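# Tighten the two unmarked cover plate screws with a screwdriver

## Task

Tighten the cover plate's two loose screws, the ones without an orange paint mark, until they are fully driven in. Use the cordless screwdriver on the table, which runs while its trigger is pulled. It must be switched off (trigger released) when the job is done.

## Robot and tools

ROBOT. Two arms, left_arm and right_arm. left_arm sits on the +y side; this does not match image left or right. Each arm carries the same five-finger right hand, so axes and numbers mean the same on both hands.

SCENE FRAME. Origin at table-top height, midway between the two arm bases. +x points out over the table, +z points up. Positions are in metres, orientations are quaternions (w, x, y, z), velocities are in m/s and rad/s.

HAND POINT. Each arm is steered by a point 0.05 m in front of the palm, where the index pad meets the thumb tip in a pinch. Its +z runs along the straight fingers, which reach 0.06 to 0.07 m past it. Its +y points out of the palm. Its +x runs across the palm away from the thumb. A bracket on the little-finger side of the wrist sticks out about 0.10 m across the palm and can strike things. Large turns about x or y can shift the point by about 2 cm.

execute_actions(actions, cameras). actions is a list of actions. Each action is a list of up to 15 rows, and each row lasts one 1/30 s step. If an action has fewer rows, its last row is repeated to fill 15 steps. Every row holds 28 numbers in [-1, 1], covering both arms even if only one moves:
- left_arm dx, dy, dz, rx, ry, rz
- left hand: little, ring, middle, index, thumb_bend, thumb_turn, force_limit, speed
- right_arm dx, dy, dz, rx, ry, rz
- right hand: the same eight numbers.

The six pose numbers are offsets along scene-frame axes. They count from that arm's Hand target as it stood when the action began, not from the row before. rx, ry, rz form one rotation vector, turning about the Hand target's position. Scale: 1.0 equals 0.6 m or 180 degrees. Offsets build up across actions and calls, so sending the same offset twice moves the arm twice. All zeros re-command the current Hand target.

The hand numbers are absolute motor targets, not offsets. For the fingers and thumb_bend, +1 is straight/open and -1 is fully curled. For thumb_turn, +1 puts the thumb beside the palm and -1 puts it in front, facing the fingers. A pinch is roughly index -0.22, thumb_bend -0.75, thumb_turn -0.57. force_limit runs from about 0 N at -1 to 10 N at +1 (15 N for the thumb motors). speed runs from nearly still at -1 to full at +1, where a full stroke takes 0.6 s. No value means 'leave unchanged'. To keep a hand as it is, resend the last eight hand numbers you sent it. If you have sent none yet, use its hand_measured six values plus hand_force_limit and hand_speed. Use speed -0.9 or lower for a gentle close. A wrap grip fits objects 0.035 to 0.08 m thick, with the thumb turned in before the hand arrives.

cameras picks which images come back: cam_head_left, cam_head_right, cam_high (896x504), cam_left_wrist, cam_right_wrist (672x504). Leaving it out or giving ["all"] returns all of them; [] returns none.

move(target, speed, blend, stop_force, zero, blocking, cameras). target is one 28-number row, laid out as above, or up to 15 such rows. The rows in a list differ only in pose offsets, and every one counts from the same starting Hand targets. The arms follow straight paths with no obstacle avoidance.
- speed: m/s, 0.002 to 0.5 (default 0.25). Turning is capped at twice that value in rad/s. Give one value, or one per target.
- blend: corner rounding in metres for lists.
- stop_force: 4 to 80 N, shared by both arms. An arm's path ends when the wrist sensor feels that much push against its motion. At the slowest speed a path covers only 20 mm. Do not rely on it while the hand rotates, and leave it out when pulling away from a contact. It cannot be combined with blocking=false.
- zero: true re-zeros the wrist sensor first.
- blocking=false: returns after about 0.5 s while the move continues. Further moves or actions are refused until wait or stop.
The result adds a 'move:' line giving the ending: done, off_target, moving, held, fault, or contact (stop_force ended the path). limits=paced means a commanded pose was clipped; limits=held means steps were withheld.

wait(seconds 0 to 10) lets time pass while arms hold their commands. stop() brakes a running move; the tool keeps running. zoom_image(camera, region=[x0, y0, x1, y1]) gives a closer view, in pixels from the top-left corner, at most 504x504, of a camera shown in the latest images. show_instructions() shows the reference pages. zero_wrist_force(arm) re-zeros that arm's force sensor. finished_scene(scene) ends the current scene for good; call it only once the screws are tight and the screwdriver is off.

RESULTS. For each arm, results list Hand target (the base for the next offsets), end_effector_position, end_effector_quat_wxyz, velocities, Joint positions and Joint torques. Wrist force and Wrist torque are given in the hand point's own axes, plus a peak reading since the last shown. Hand lines give six values each in motor order:
- hand_measured: positions
- hand_stopped_by: moving, target, force, stalled or fault
- hand_load_n: positive when the finger is pushed open; near 0 means no grip
hand_force_limit and hand_speed echo your settings. 'pose unreachable' means the arm-clearance check blocked that arm's command. MOTOR HOT warns of overheating; an OVER-TEMPERATURE FAULT brakes the arm for 30 s or more.

CONTROL NOTES. Each step, the commanded pose is clipped to within 100 mm and 16 degrees of the measured pose, so big offsets arrive in pieces. The hand point may settle short of its target and keep pressing toward it. To relieve a press, command the target back past the hand point.

AVOID. Joint contact torque at its limit (wrist joints 48.6 N m, elbow 135, shoulder 297), or about 150 N of outside force on an arm, stops that arm for 10 s. Pressing even slightly beyond a firm contact can cause this, so approach surfaces slowly with stop_force. Do not let the arms collide. Do not drop the screwdriver, swing it fast, or overload fingers. Nothing may fall off the table or be left off it. Release the trigger before finishing.

Each tool is called after "Request:" as a command line: name --argument value for each argument, lists and objects as JSON in quotes; but a table of rows of numbers goes row by row, as --pt "numbers of a row", without its own name.

Reference images:

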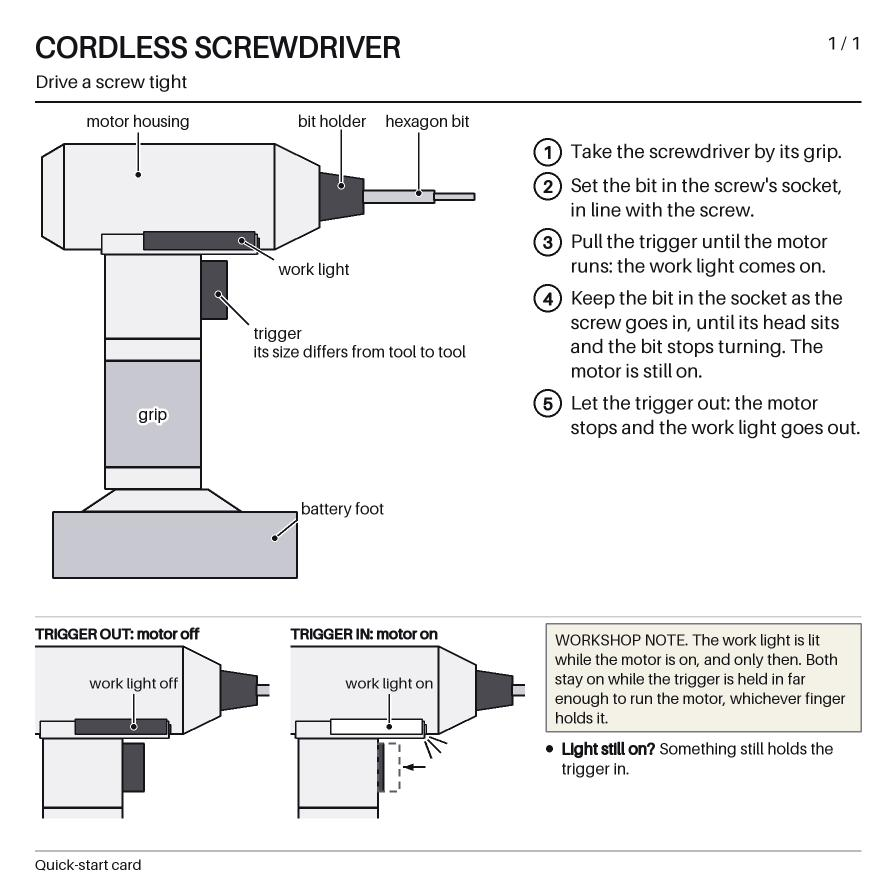

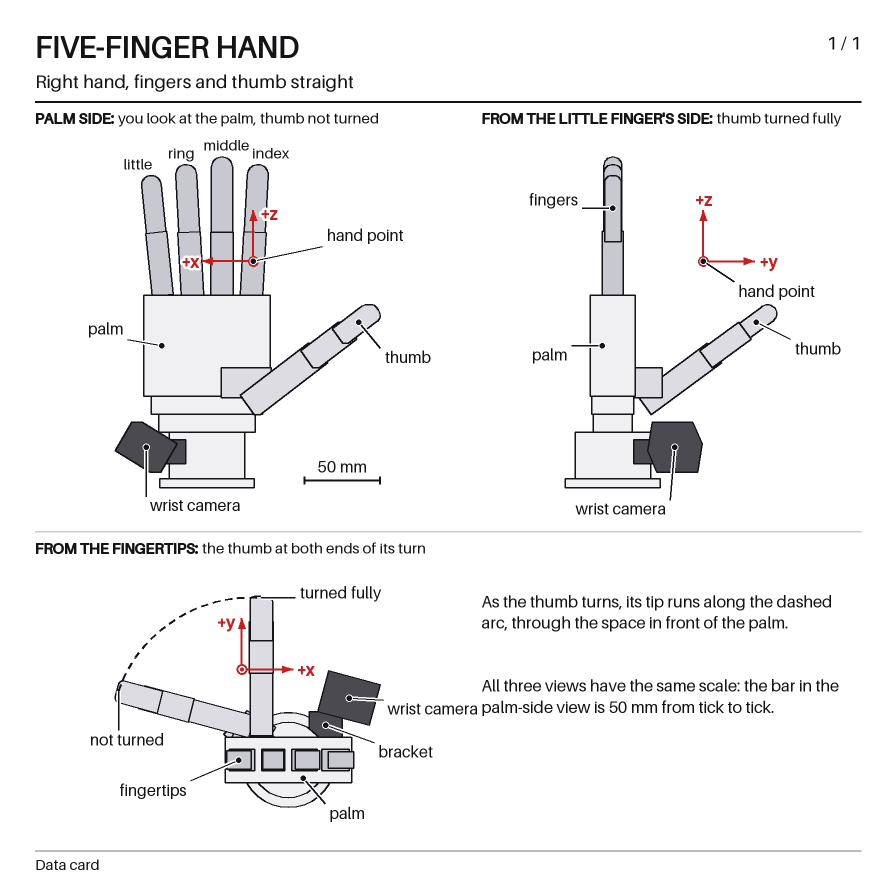

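## Session

Request:
execute_actions --actions '[]'

Scene clock: 0.00 s.
left_arm: end_effector_position=(+0.2956, +0.1548, +0.3895) hand_measured=(+1.000, +1.000, +1.000, +1.000, +1.000, +1.000) hand_load_n=(+0.0, +0.0, +0.0, +0.0, +0.0, +0.0) hand_stopped_by=(target, target, target, target, target, target) hand_force_limit=0.00 hand_speed=-0.80 end_effector_quat_wxyz=(-0.069, +0.198, +0.799, -0.564) end_effector_velocity=(+0.000, +0.000, +0.000) end_effector_angular_velocity=(+0.000, +0.000, +0.000) | right_arm: end_effector_position=(+1.0799, -0.1479, +0.3186) hand_measured=(+1.000, +1.000, +1.000, +1.000, +1.000, +1.000) hand_load_n=(+0.0, +0.0, +0.0, +0.0, +0.0, +0.0) hand_stopped_by=(target, target, target, target, target, target) hand_force_limit=0.00 hand_speed=-0.80 end_effector_quat_wxyz=(+0.236, +0.829, +0.357, +0.359) end_effector_velocity=(+0.000, +0.000, +0.000) end_effector_angular_velocity=(+0.000, -0.001, +0.000)
Joint positions: left_arm=[-0.786 -1.589 1.895 0.482 2.618 -2.305] | right_arm=[0.489 -0.541 0.461 0.906 2.111 1.091]
Joint velocities: left_arm=[0 0 0 0 0 0.001] | right_arm=[0 0 0 -0.001 0 0]
Joint torques (N m): no reading
Wrist force (N): no reading
Wrist torque (N m): no reading
Wrist force, peak (N): no reading
Hand target: left_arm +0.2956, +0.1548, +0.3895; -0.069, +0.198, +0.799, -0.564 | right_arm +1.0799, -0.1479, +0.3186; +0.236, +0.829, +0.357, +0.359

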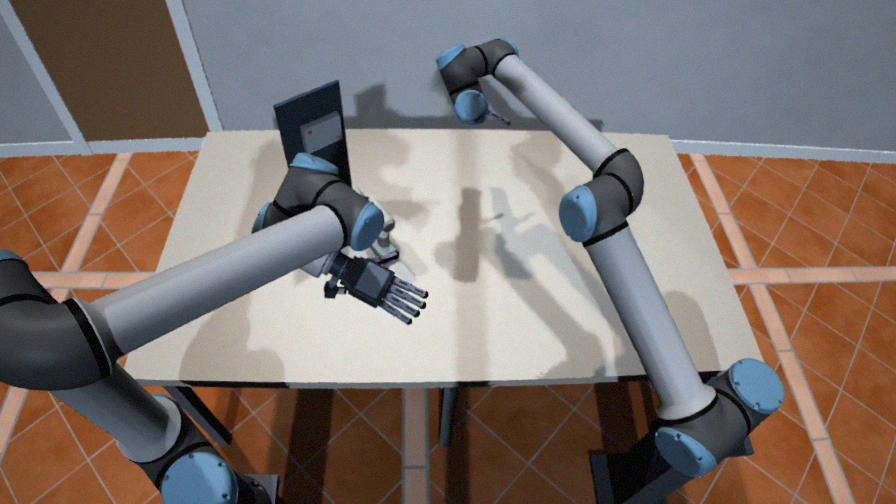

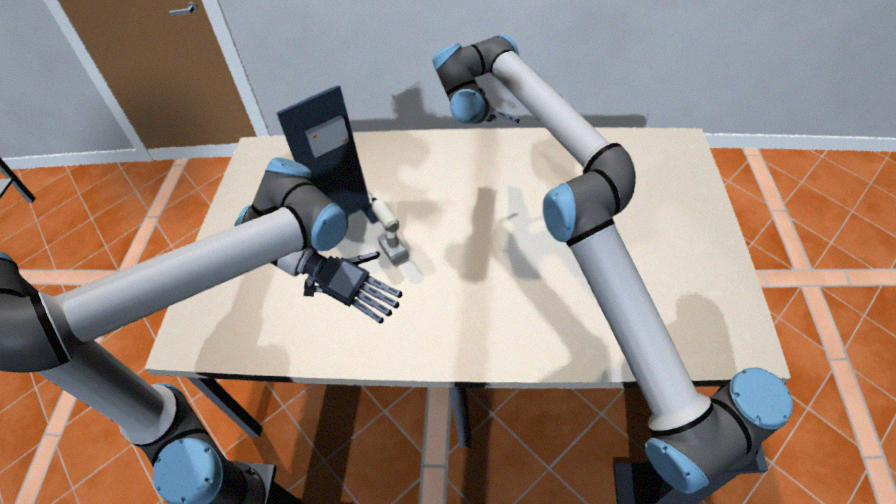

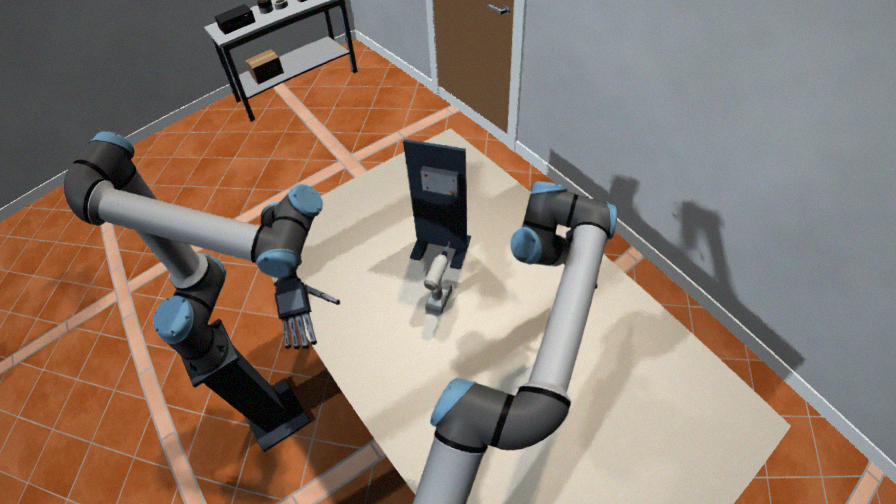

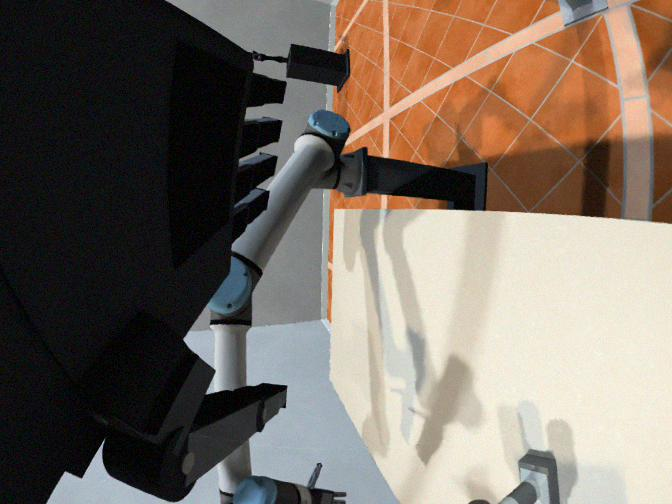

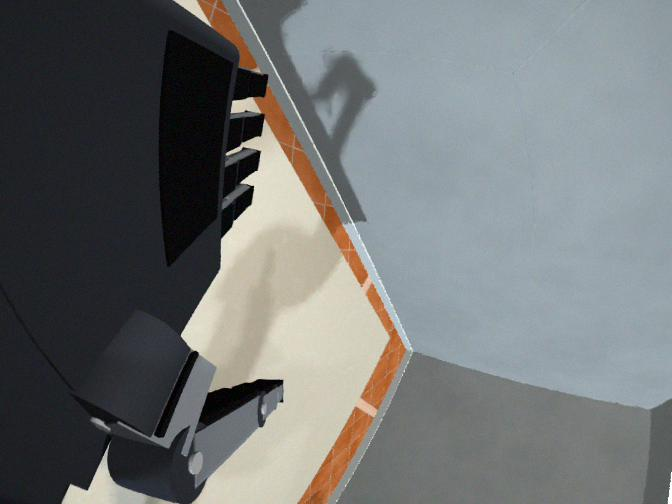

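Request:
zoom_image --camera "cam_high" --region '[360, 120, 520, 340]'

Request:
zoom_image --camera "cam_head_right" --region '[260, 70, 440, 290]'

Request:
zoom_image --camera "cam_head_left" --region '[260, 70, 440, 290]'

Scaled by 2.291.

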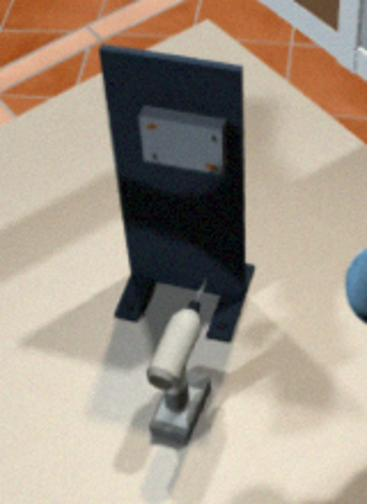

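Scaled by 2.291.

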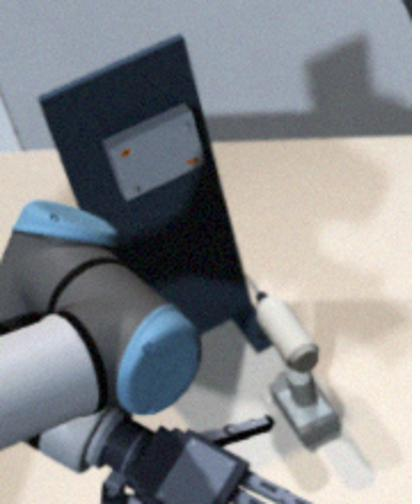

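Scaled by 2.291.

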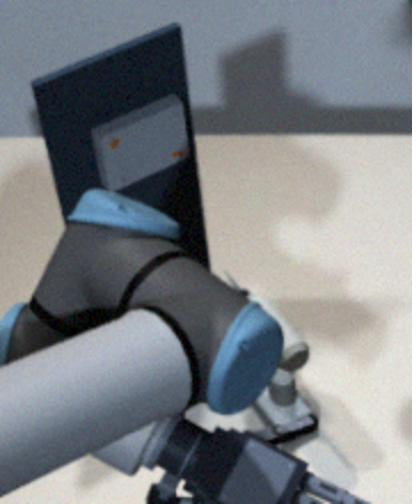

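Request:
move --target '[-0.075,0.41,0.184,0.267,-0.455,0.476,1,1,1,1,1,1,0,-0.8,0,0,0,0,0,0,1,1,1,1,1,1,0,-0.8]'

Scene clock: 6.63 s.
left_arm: end_effector_position=(+0.2499, +0.4007, +0.5001) hand_measured=(+1.000, +1.000, +1.000, +1.000, +1.000, +1.000) hand_load_n=(+0.0, +0.0, +0.0, +0.0, -0.5, +0.0) hand_stopped_by=(target, target, target, target, target, target) hand_force_limit=0.00 hand_speed=-0.80 end_effector_quat_wxyz=(+0.701, -0.092, +0.701, +0.093) end_effector_velocity=(+0.000, +0.000, +0.000) end_effector_angular_velocity=(-0.001, +0.000, +0.000) | right_arm: end_effector_position=(+1.0799, -0.1479, +0.3186) hand_measured=(+1.000, +1.000, +1.000, +1.000, +1.000, +1.000) hand_load_n=(+0.0, +0.0, +0.0, +0.0, +0.0, +0.0) hand_stopped_by=(target, target, target, target, target, target) hand_force_limit=0.00 hand_speed=-0.80 end_effector_quat_wxyz=(+0.236, +0.829, +0.357, +0.359) end_effector_velocity=(+0.000, +0.000, +0.000) end_effector_angular_velocity=(+0.000, +0.000, +0.000)
Joint positions: left_arm=[-1.832 -1.762 2.622 2.283 0.49 -4.713] | right_arm=[0.489 -0.541 0.461 0.906 2.111 1.091]
Joint velocities: left_arm=[-0.001 0 0 0 0 0] | right_arm=[0 0 0 -0.001 0 0]
Joint torques (N m): left_arm=[-2.6 -24.6 -39.27 3.87 -1.44 -1.51] | right_arm=[-5.53 -123.11 -42.98 0.33 2.05 -0.53]
Wrist force (N): left_arm=[-1.9 2.6 0.1] | right_arm=[0.1 0.2 -0.2]
Wrist torque (N m): left_arm=[0.42 0.40 -0.13] | right_arm=[0.04 -0.01 0.01]
Wrist force, peak (N): left_arm=[-1.9 3.0 0.0] | right_arm=[0.5 -0.4 0.5]
Hand target: left_arm +0.2499, +0.4007, +0.5002; +0.701, -0.092, +0.701, +0.093 | right_arm +1.0799, -0.1479, +0.3186; +0.236, +0.829, +0.357, +0.359
Off the commanded pose: left_arm 0.001 m, 0 deg | right_arm 0.000 m, 0 deg.
move: done

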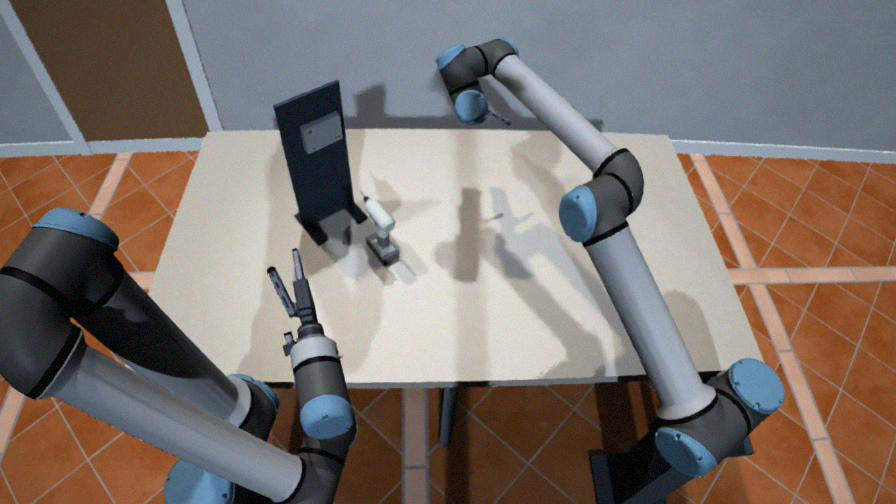

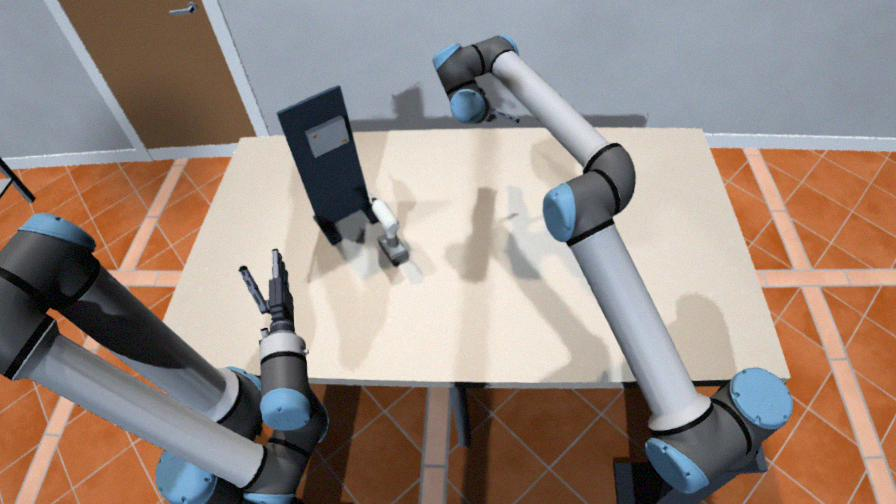

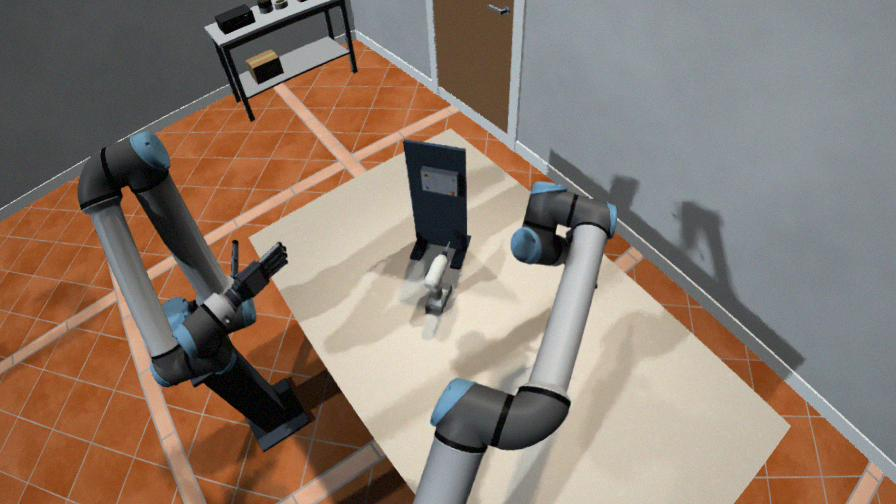

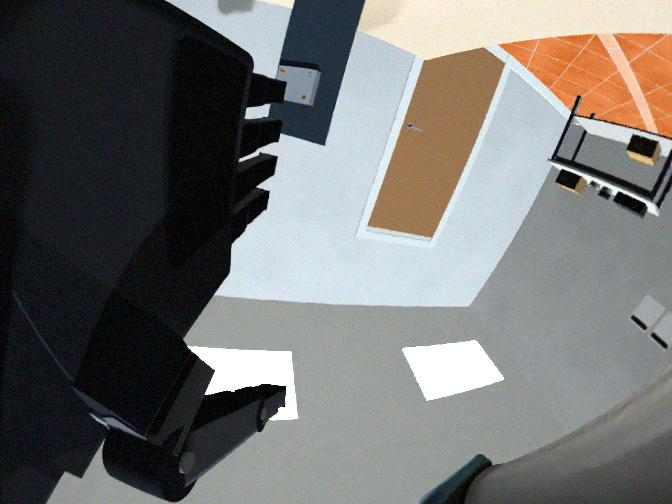

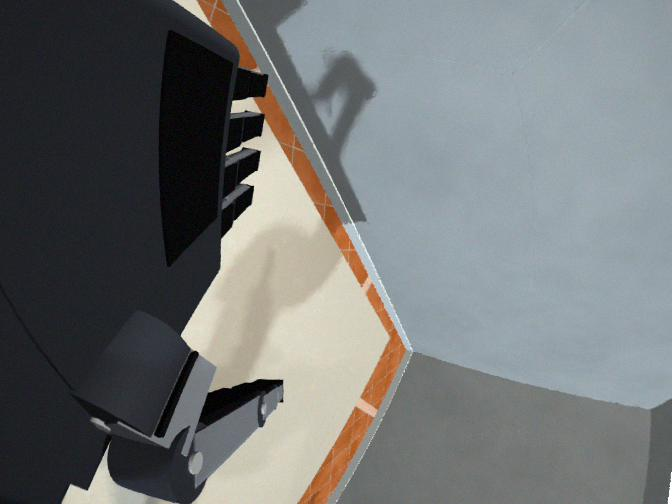

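Request:
zoom_image --camera "cam_high" --region '[410, 155, 470, 205]'

Request:
zoom_image --camera "cam_head_right" --region '[300, 110, 360, 165]'

Request:
zoom_image --camera "cam_left_wrist" --region '[260, 40, 350, 120]'

Request:
zoom_image --camera "cam_head_right" --region '[355, 185, 445, 275]'

Scaled by 8.400.

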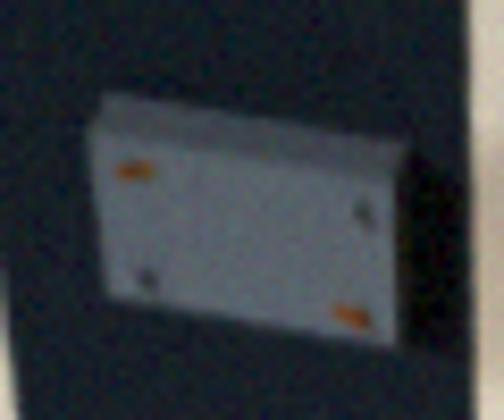

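Scaled by 8.400.

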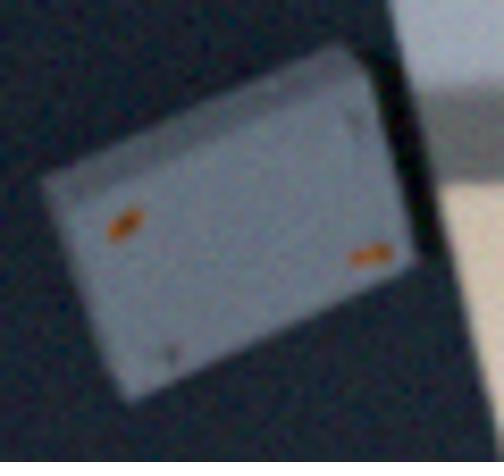

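Scaled by 5.600 from the camera's 672x504 image, which has a finer 960x720 frame.

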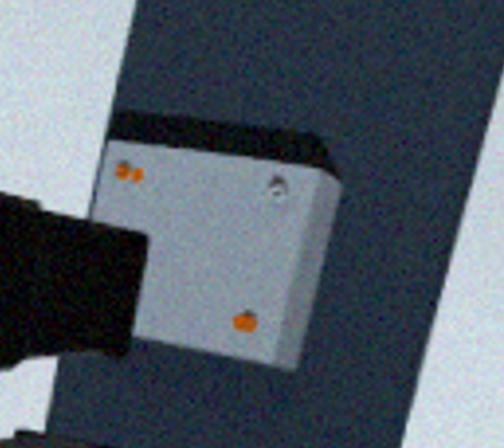

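Scaled by 5.600.

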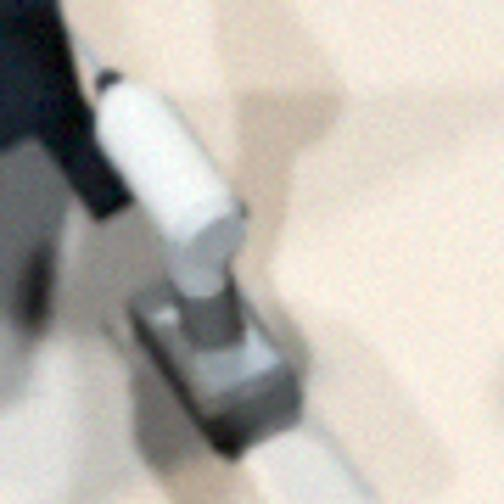

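Request:
move --target '[-0.083,-0.083,-0.333,0,0,0,1,1,1,1,1,1,0,-0.8,-0.8,-0.333,0.133,0.383,0.044,0.385,1,1,1,1,1,1,0,-0.8]'

Scene clock: 13.13 s.
left_arm: end_effector_position=(+0.2002, +0.3512, +0.2998) hand_measured=(+1.000, +1.000, +1.000, +1.000, +1.000, +1.000) hand_load_n=(+0.0, +0.0, +0.0, +0.0, +0.0, -0.5) hand_stopped_by=(target, target, target, target, target, target) hand_force_limit=0.00 hand_speed=-0.80 end_effector_quat_wxyz=(+0.701, -0.092, +0.701, +0.093) end_effector_velocity=(+0.000, +0.000, +0.000) end_effector_angular_velocity=(+0.002, +0.000, +0.001) | right_arm: end_effector_position=(+0.5996, -0.3476, +0.3975) hand_measured=(+1.000, +1.000, +1.000, +1.000, +1.000, +1.000) hand_load_n=(+0.0, +0.0, +0.0, +0.0, +0.0, +0.0) hand_stopped_by=(target, target, target, target, target, target) hand_force_limit=0.00 hand_speed=-0.80 end_effector_quat_wxyz=(+0.499, -0.500, -0.500, -0.501) end_effector_velocity=(-0.001, +0.000, +0.000) end_effector_angular_velocity=(+0.000, +0.000, +0.000)
Joint positions: left_arm=[-1.953 -1.078 2.636 1.584 0.611 -4.712] | right_arm=[-0.21 -1.733 2.161 -0.421 -0.148 1.561]
Joint velocities: left_arm=[0 0 0 0 0 0.002] | right_arm=[0 -0.001 0 0.004 0 -0.003]
Joint torques (N m): left_arm=[5.41 -51.23 14.11 3.96 -1.88 1.36] | right_arm=[14.1 -16.53 -39.67 2.36 1.25 -1.92]
Wrist force (N): left_arm=[-1.5 2.7 0.1] | right_arm=[0.0 0.8 -0.6]
Wrist torque (N m): left_arm=[0.42 0.33 -0.08] | right_arm=[0.12 0.27 0.20]
Wrist force, peak (N): left_arm=[-2.5 3.2 0.6] | right_arm=[1.2 -0.7 2.1]
Hand target: left_arm +0.2002, +0.3512, +0.2998; +0.701, -0.092, +0.701, +0.093 | right_arm +0.5997, -0.3476, +0.3976; +0.499, -0.500, -0.500, -0.501
Off the commanded pose: left_arm 0.001 m, 0 deg | right_arm 0.001 m, 0 deg.
move: done

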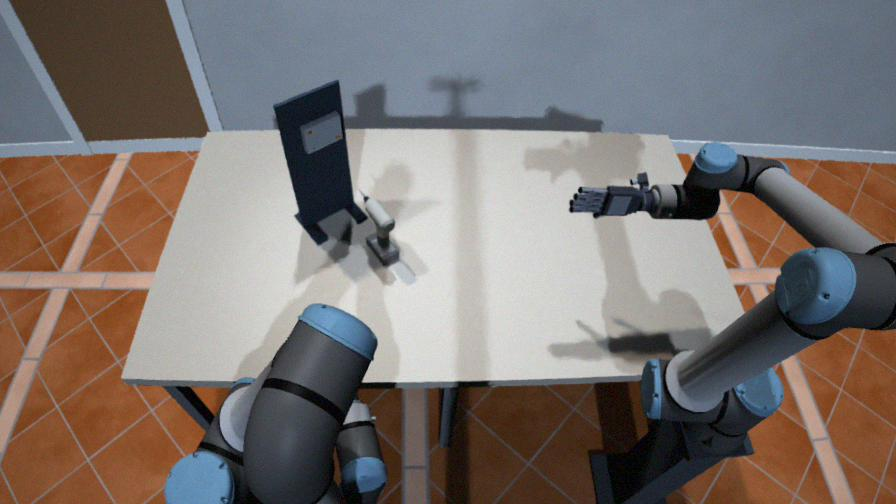

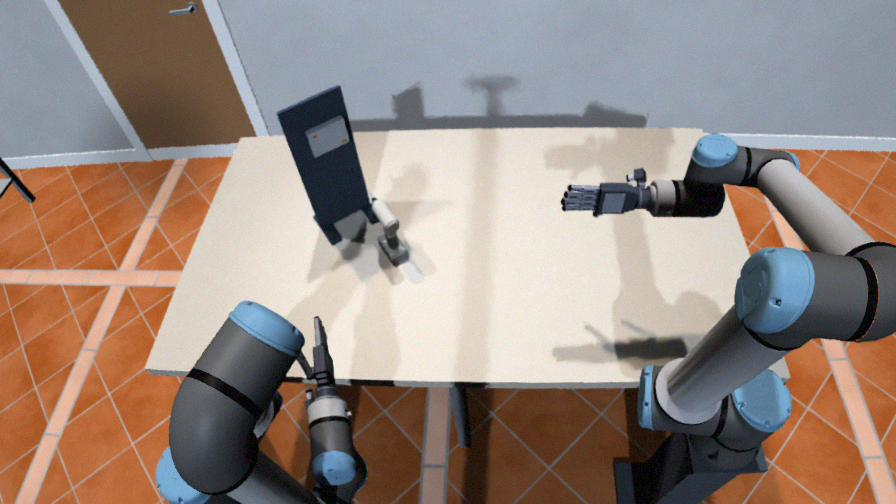

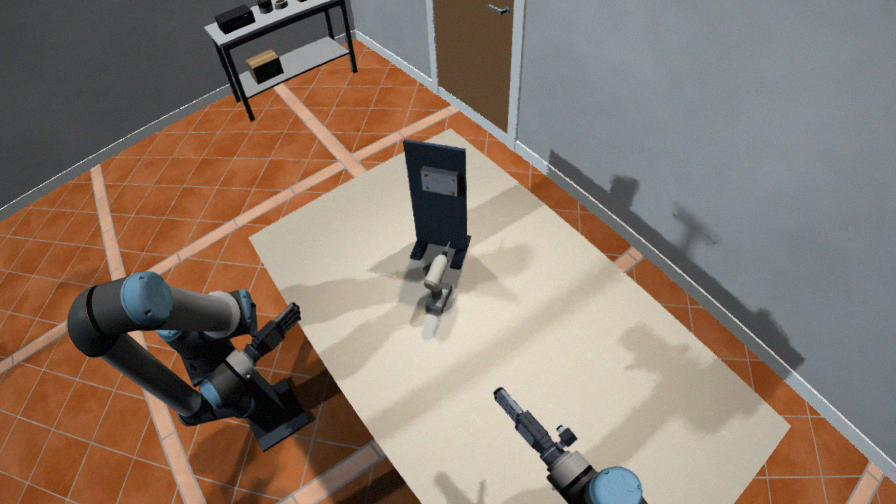

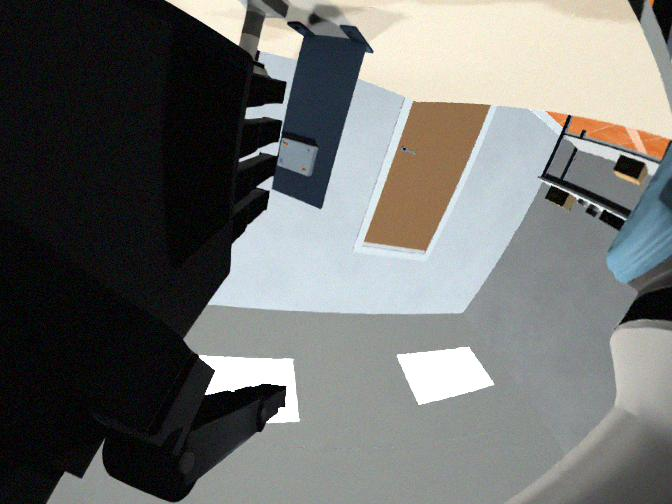

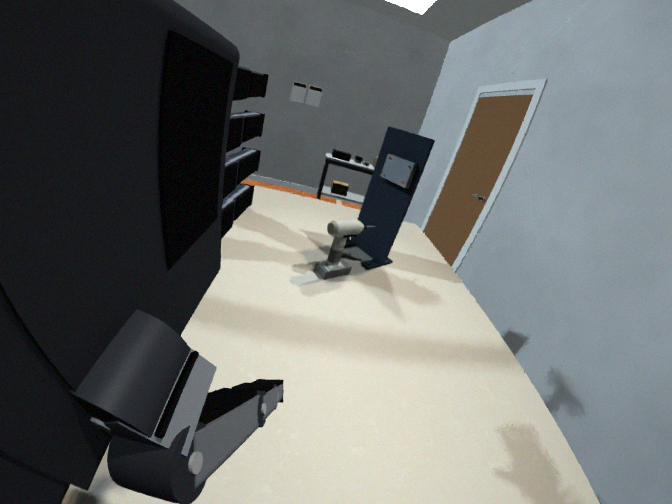

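Request:
zoom_image --camera "cam_right_wrist" --region '[290, 110, 450, 290]'

Request:
zoom_image --camera "cam_left_wrist" --region '[230, 0, 390, 220]'

Scaled by 2.800 from the camera's 672x504 image, which has a finer 960x720 frame.

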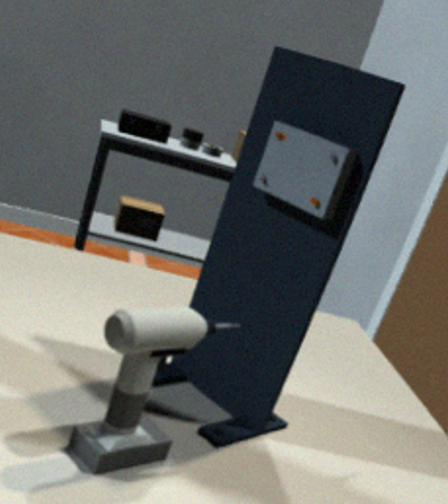

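Scaled by 2.291 from the camera's 672x504 image, which has a finer 960x720 frame.

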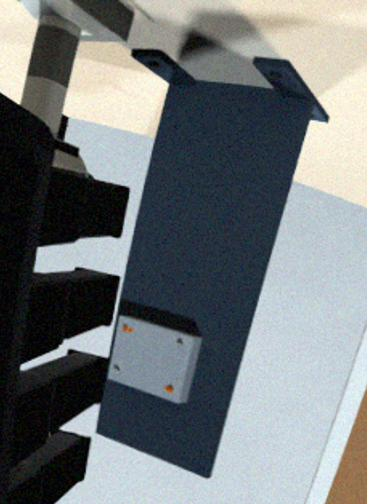

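Request:
move --target '[0,0,0,0,0,0,1,1,1,1,1,1,0,-0.8,0,0.333,0,0,0,0,1,1,1,1,1,1,0,-0.8]' --cameras '["cam_right_wrist"]'

Request:
zoom_image --camera "cam_right_wrist" --region '[290, 50, 540, 330]'

Scene clock: 15.00 s.
left_arm: end_effector_position=(+0.2002, +0.3512, +0.2998) hand_measured=(+1.000, +1.000, +1.000, +1.000, +1.000, +1.000) hand_load_n=(+0.0, +0.0, +0.0, +0.0, +0.0, +0.0) hand_stopped_by=(target, target, target, target, target, target) hand_force_limit=0.00 hand_speed=-0.80 end_effector_quat_wxyz=(+0.701, -0.092, +0.701, +0.093) end_effector_velocity=(+0.000, +0.000, +0.000) end_effector_angular_velocity=(+0.001, +0.000, -0.001) | right_arm: end_effector_position=(+0.5995, -0.1481, +0.3972) hand_measured=(+1.000, +1.000, +1.000, +1.000, +1.000, +1.000) hand_load_n=(+0.0, +0.0, +0.0, +0.0, +0.0, +0.0) hand_stopped_by=(target, target, target, target, target, target) hand_force_limit=0.00 hand_speed=-0.80 end_effector_quat_wxyz=(+0.499, -0.500, -0.500, -0.501) end_effector_velocity=(+0.000, +0.001, -0.001) end_effector_angular_velocity=(-0.001, +0.003, -0.001)
Joint positions: left_arm=[-1.953 -1.078 2.636 1.584 0.611 -4.712] | right_arm=[0.222 -1.581 2.025 -0.445 0.284 1.57]
Joint velocities: left_arm=[-0.001 0 0 0 0 0.001] | right_arm=[0.002 0.001 0 0.002 0.002 0]
Joint torques (N m): left_arm=[4.44 -52.65 11.13 3.29 -1.51 -1.96] | right_arm=[17.15 -34.32 -39.46 -0.78 2.03 -0.19]
Wrist force (N): left_arm=[-1.5 2.6 -0.2] | right_arm=[0.5 0.7 -0.9]
Wrist torque (N m): left_arm=[0.42 0.34 -0.09] | right_arm=[0.11 0.17 0.22]
Wrist force, peak (N): left_arm=[-1.7 3.2 -0.2] | right_arm=[0.0 0.9 -3.2]
Hand target: left_arm +0.2002, +0.3512, +0.2998; +0.701, -0.092, +0.701, +0.093 | right_arm +0.5995, -0.1480, +0.3972; +0.499, -0.500, -0.500, -0.501
Off the commanded pose: left_arm 0.000 m, 0 deg | right_arm 0.001 m, 0 deg.
move: done
Images, in order (width x height): cam_right_wrist 672x504.

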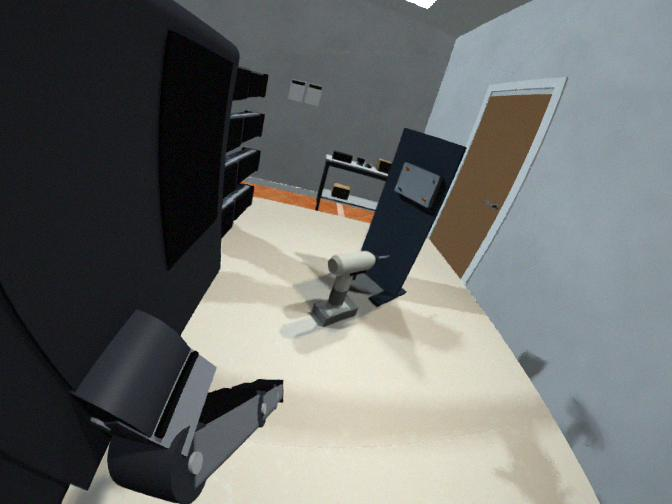

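Scaled by 1.800 from the camera's 672x504 image, which has a finer 960x720 frame.

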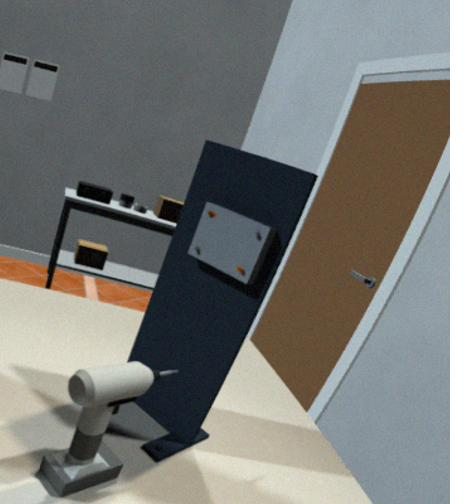

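Request:
move --target '[0,0,0,0,0,0,1,1,1,1,1,1,0,-0.8,-0.25,0,0,0,0,0,1,1,1,1,1,1,0,-0.8]' --cameras '["cam_right_wrist"]'

Request:
zoom_image --camera "cam_right_wrist" --region '[330, 90, 580, 370]'

Scene clock: 16.63 s.
left_arm: end_effector_position=(+0.2002, +0.3512, +0.2998) hand_measured=(+1.000, +1.000, +1.000, +1.000, +1.000, +1.000) hand_load_n=(+0.0, +0.0, +0.0, +0.0, +0.5, +0.0) hand_stopped_by=(target, target, target, target, target, target) hand_force_limit=0.00 hand_speed=-0.80 end_effector_quat_wxyz=(+0.701, -0.092, +0.701, +0.093) end_effector_velocity=(+0.000, +0.000, +0.000) end_effector_angular_velocity=(-0.001, +0.000, +0.000) | right_arm: end_effector_position=(+0.4496, -0.1481, +0.3969) hand_measured=(+1.000, +1.000, +1.000, +1.000, +1.000, +1.000) hand_load_n=(+0.0, +0.0, +0.0, +0.0, +0.0, +0.0) hand_stopped_by=(target, target, target, target, target, target) hand_force_limit=0.00 hand_speed=-0.80 end_effector_quat_wxyz=(+0.499, -0.500, -0.500, -0.501) end_effector_velocity=(+0.000, +0.000, +0.000) end_effector_angular_velocity=(+0.000, -0.001, +0.000)
Joint positions: left_arm=[-1.953 -1.078 2.636 1.584 0.611 -4.712] | right_arm=[0.332 -1.794 2.209 -0.415 0.394 1.569]
Joint velocities: left_arm=[-0.001 0 0 0 0 -0.001] | right_arm=[0 -0.002 0.001 0 0 0]
Joint torques (N m): left_arm=[10.88 -52.9 9.89 2.58 -2 -2.07] | right_arm=[5 -31.7 -34.59 -3.78 0.61 0.82]
Wrist force (N): left_arm=[-1.9 2.7 0.3] | right_arm=[-0.4 0.6 -0.3]
Wrist torque (N m): left_arm=[0.40 0.39 -0.11] | right_arm=[0.09 0.32 0.17]
Wrist force, peak (N): left_arm=[-1.8 3.0 -0.3] | right_arm=[0.0 3.2 -0.9]
Hand target: left_arm +0.2002, +0.3512, +0.2998; +0.701, -0.092, +0.701, +0.093 | right_arm +0.4496, -0.1482, +0.3969; +0.499, -0.500, -0.500, -0.501
Off the commanded pose: left_arm 0.000 m, 0 deg | right_arm 0.000 m, 0 deg.
move: done
Images, in order (width x height): cam_right_wrist 672x504.

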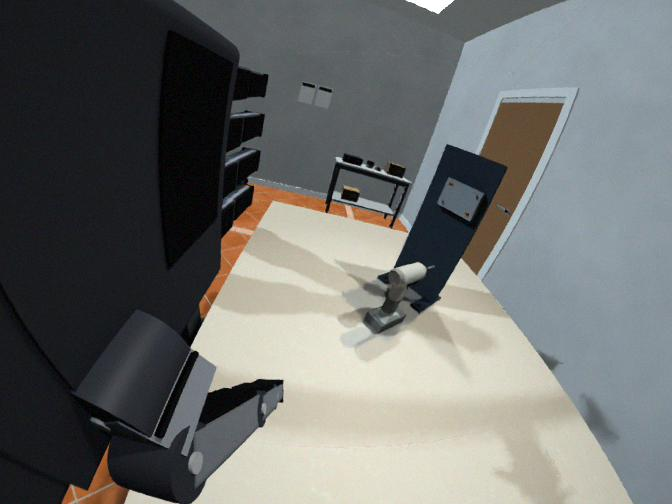

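Scaled by 1.800 from the camera's 672x504 image, which has a finer 960x720 frame.

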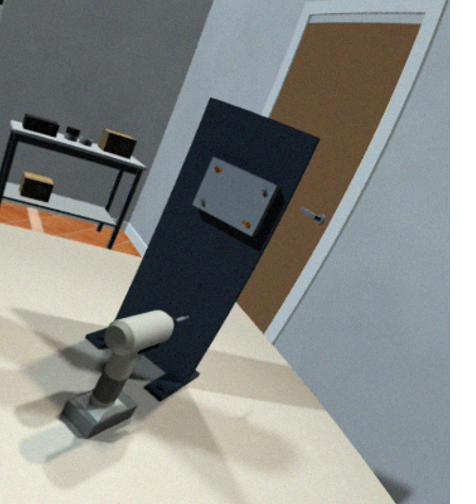

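Request:
move --pt "0.25 -0.035 0.167 -0.0387 0.2191 -0.0533 1 1 1 1 1 -1 0 0 0 0 0 0 0 0 1 1 1 1 1 1 0 -0.8" --pt "0.5 -0.052 0 0 0 -0.1556 1 1 1 1 1 -1 0 0 0 0 0 0 0 0 1 1 1 1 1 1 0 -0.8" --blend 0.03

Scene clock: 24.73 s.
left_arm: end_effector_position=(+0.5006, +0.3209, +0.3005) hand_measured=(+1.000, +1.000, +1.000, +1.000, +1.000, -1.000) hand_load_n=(+0.0, +0.0, +0.0, +0.0, +0.0, -0.5) hand_stopped_by=(target, target, target, target, target, target) hand_force_limit=0.00 hand_speed=0.00 end_effector_quat_wxyz=(+0.703, +0.079, +0.702, -0.078) end_effector_velocity=(+0.000, +0.000, +0.001) end_effector_angular_velocity=(-0.002, -0.002, -0.001) | right_arm: end_effector_position=(+0.4496, -0.1482, +0.3969) hand_measured=(+1.000, +1.000, +1.000, +1.000, +1.000, +1.000) hand_load_n=(+0.0, +0.0, +0.0, +0.0, +0.0, +0.0) hand_stopped_by=(target, target, target, target, target, target) hand_force_limit=0.00 hand_speed=-0.80 end_effector_quat_wxyz=(+0.499, -0.500, -0.500, -0.501) end_effector_velocity=(+0.000, +0.000, +0.001) end_effector_angular_velocity=(+0.001, -0.001, +0.000)
Joint positions: left_arm=[-1.103 -1.627 2.41 -0.785 0.725 -1.569] | right_arm=[0.332 -1.794 2.209 -0.415 0.394 1.569]
Joint velocities: left_arm=[0 0 0 -0.004 0.001 0.001] | right_arm=[0 -0.001 0 -0.001 0 0]
Joint torques (N m): left_arm=[6.22 -27.19 -44.22 -5.29 2.37 2.86] | right_arm=[12.95 -30.34 -43.02 0.08 1.31 -0.13]
Wrist force (N): left_arm=[-1.6 2.6 0.0] | right_arm=[-0.1 0.7 -0.4]
Wrist torque (N m): left_arm=[0.42 0.36 -0.14] | right_arm=[0.11 0.27 0.19]
Wrist force, peak (N): left_arm=[-2.3 3.1 -1.7] | right_arm=[-0.2 1.1 -0.9]
Hand target: left_arm +0.5006, +0.3209, +0.3006; +0.703, +0.079, +0.702, -0.078 | right_arm +0.4496, -0.1482, +0.3969; +0.499, -0.500, -0.500, -0.501
Off the commanded pose: left_arm 0.001 m, 0 deg | right_arm 0.000 m, 0 deg.
move: done

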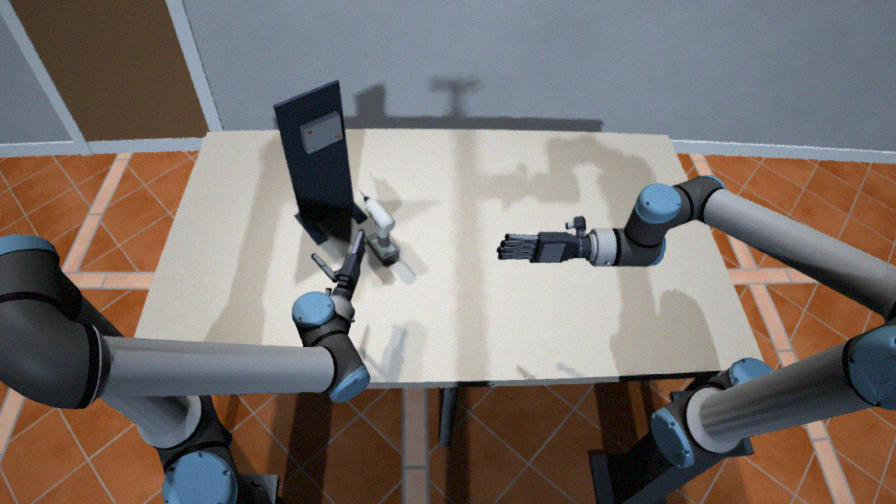

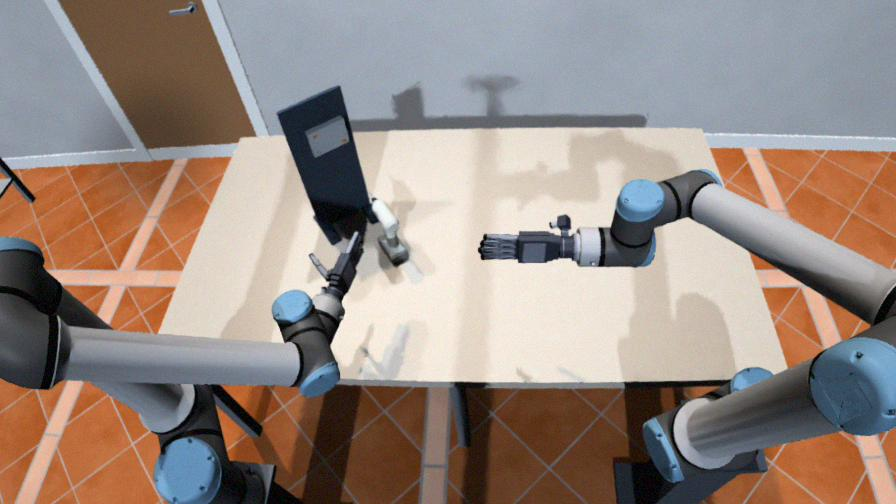

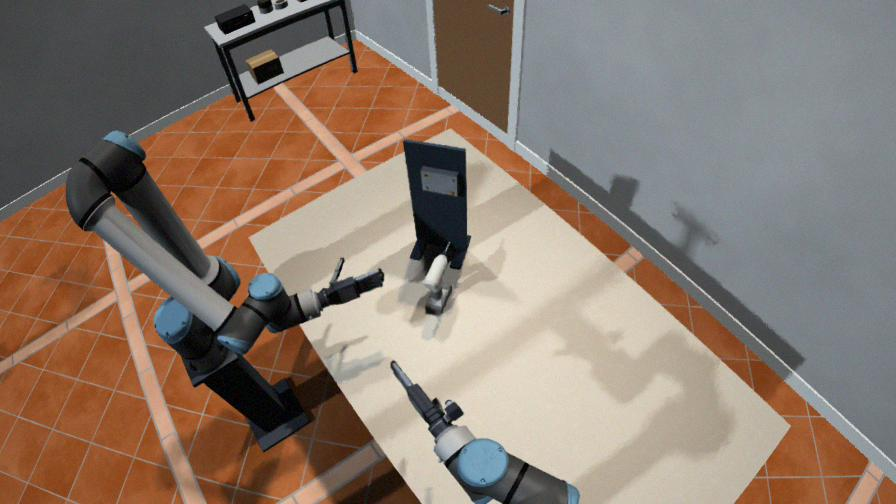

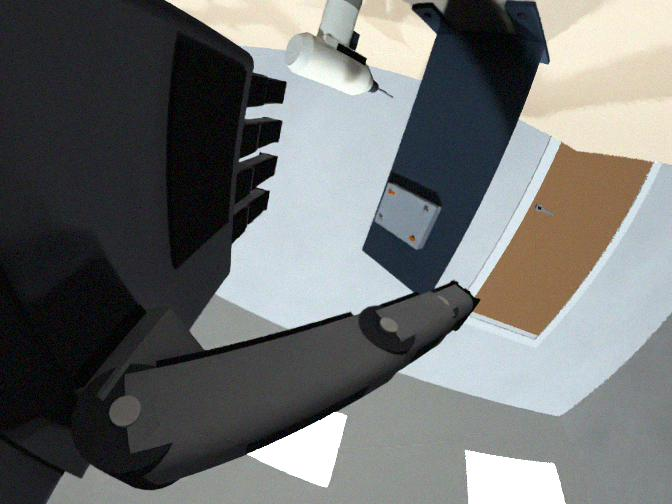

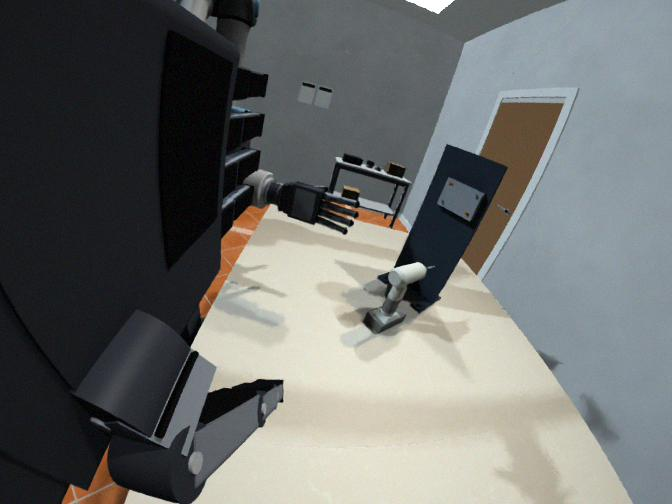

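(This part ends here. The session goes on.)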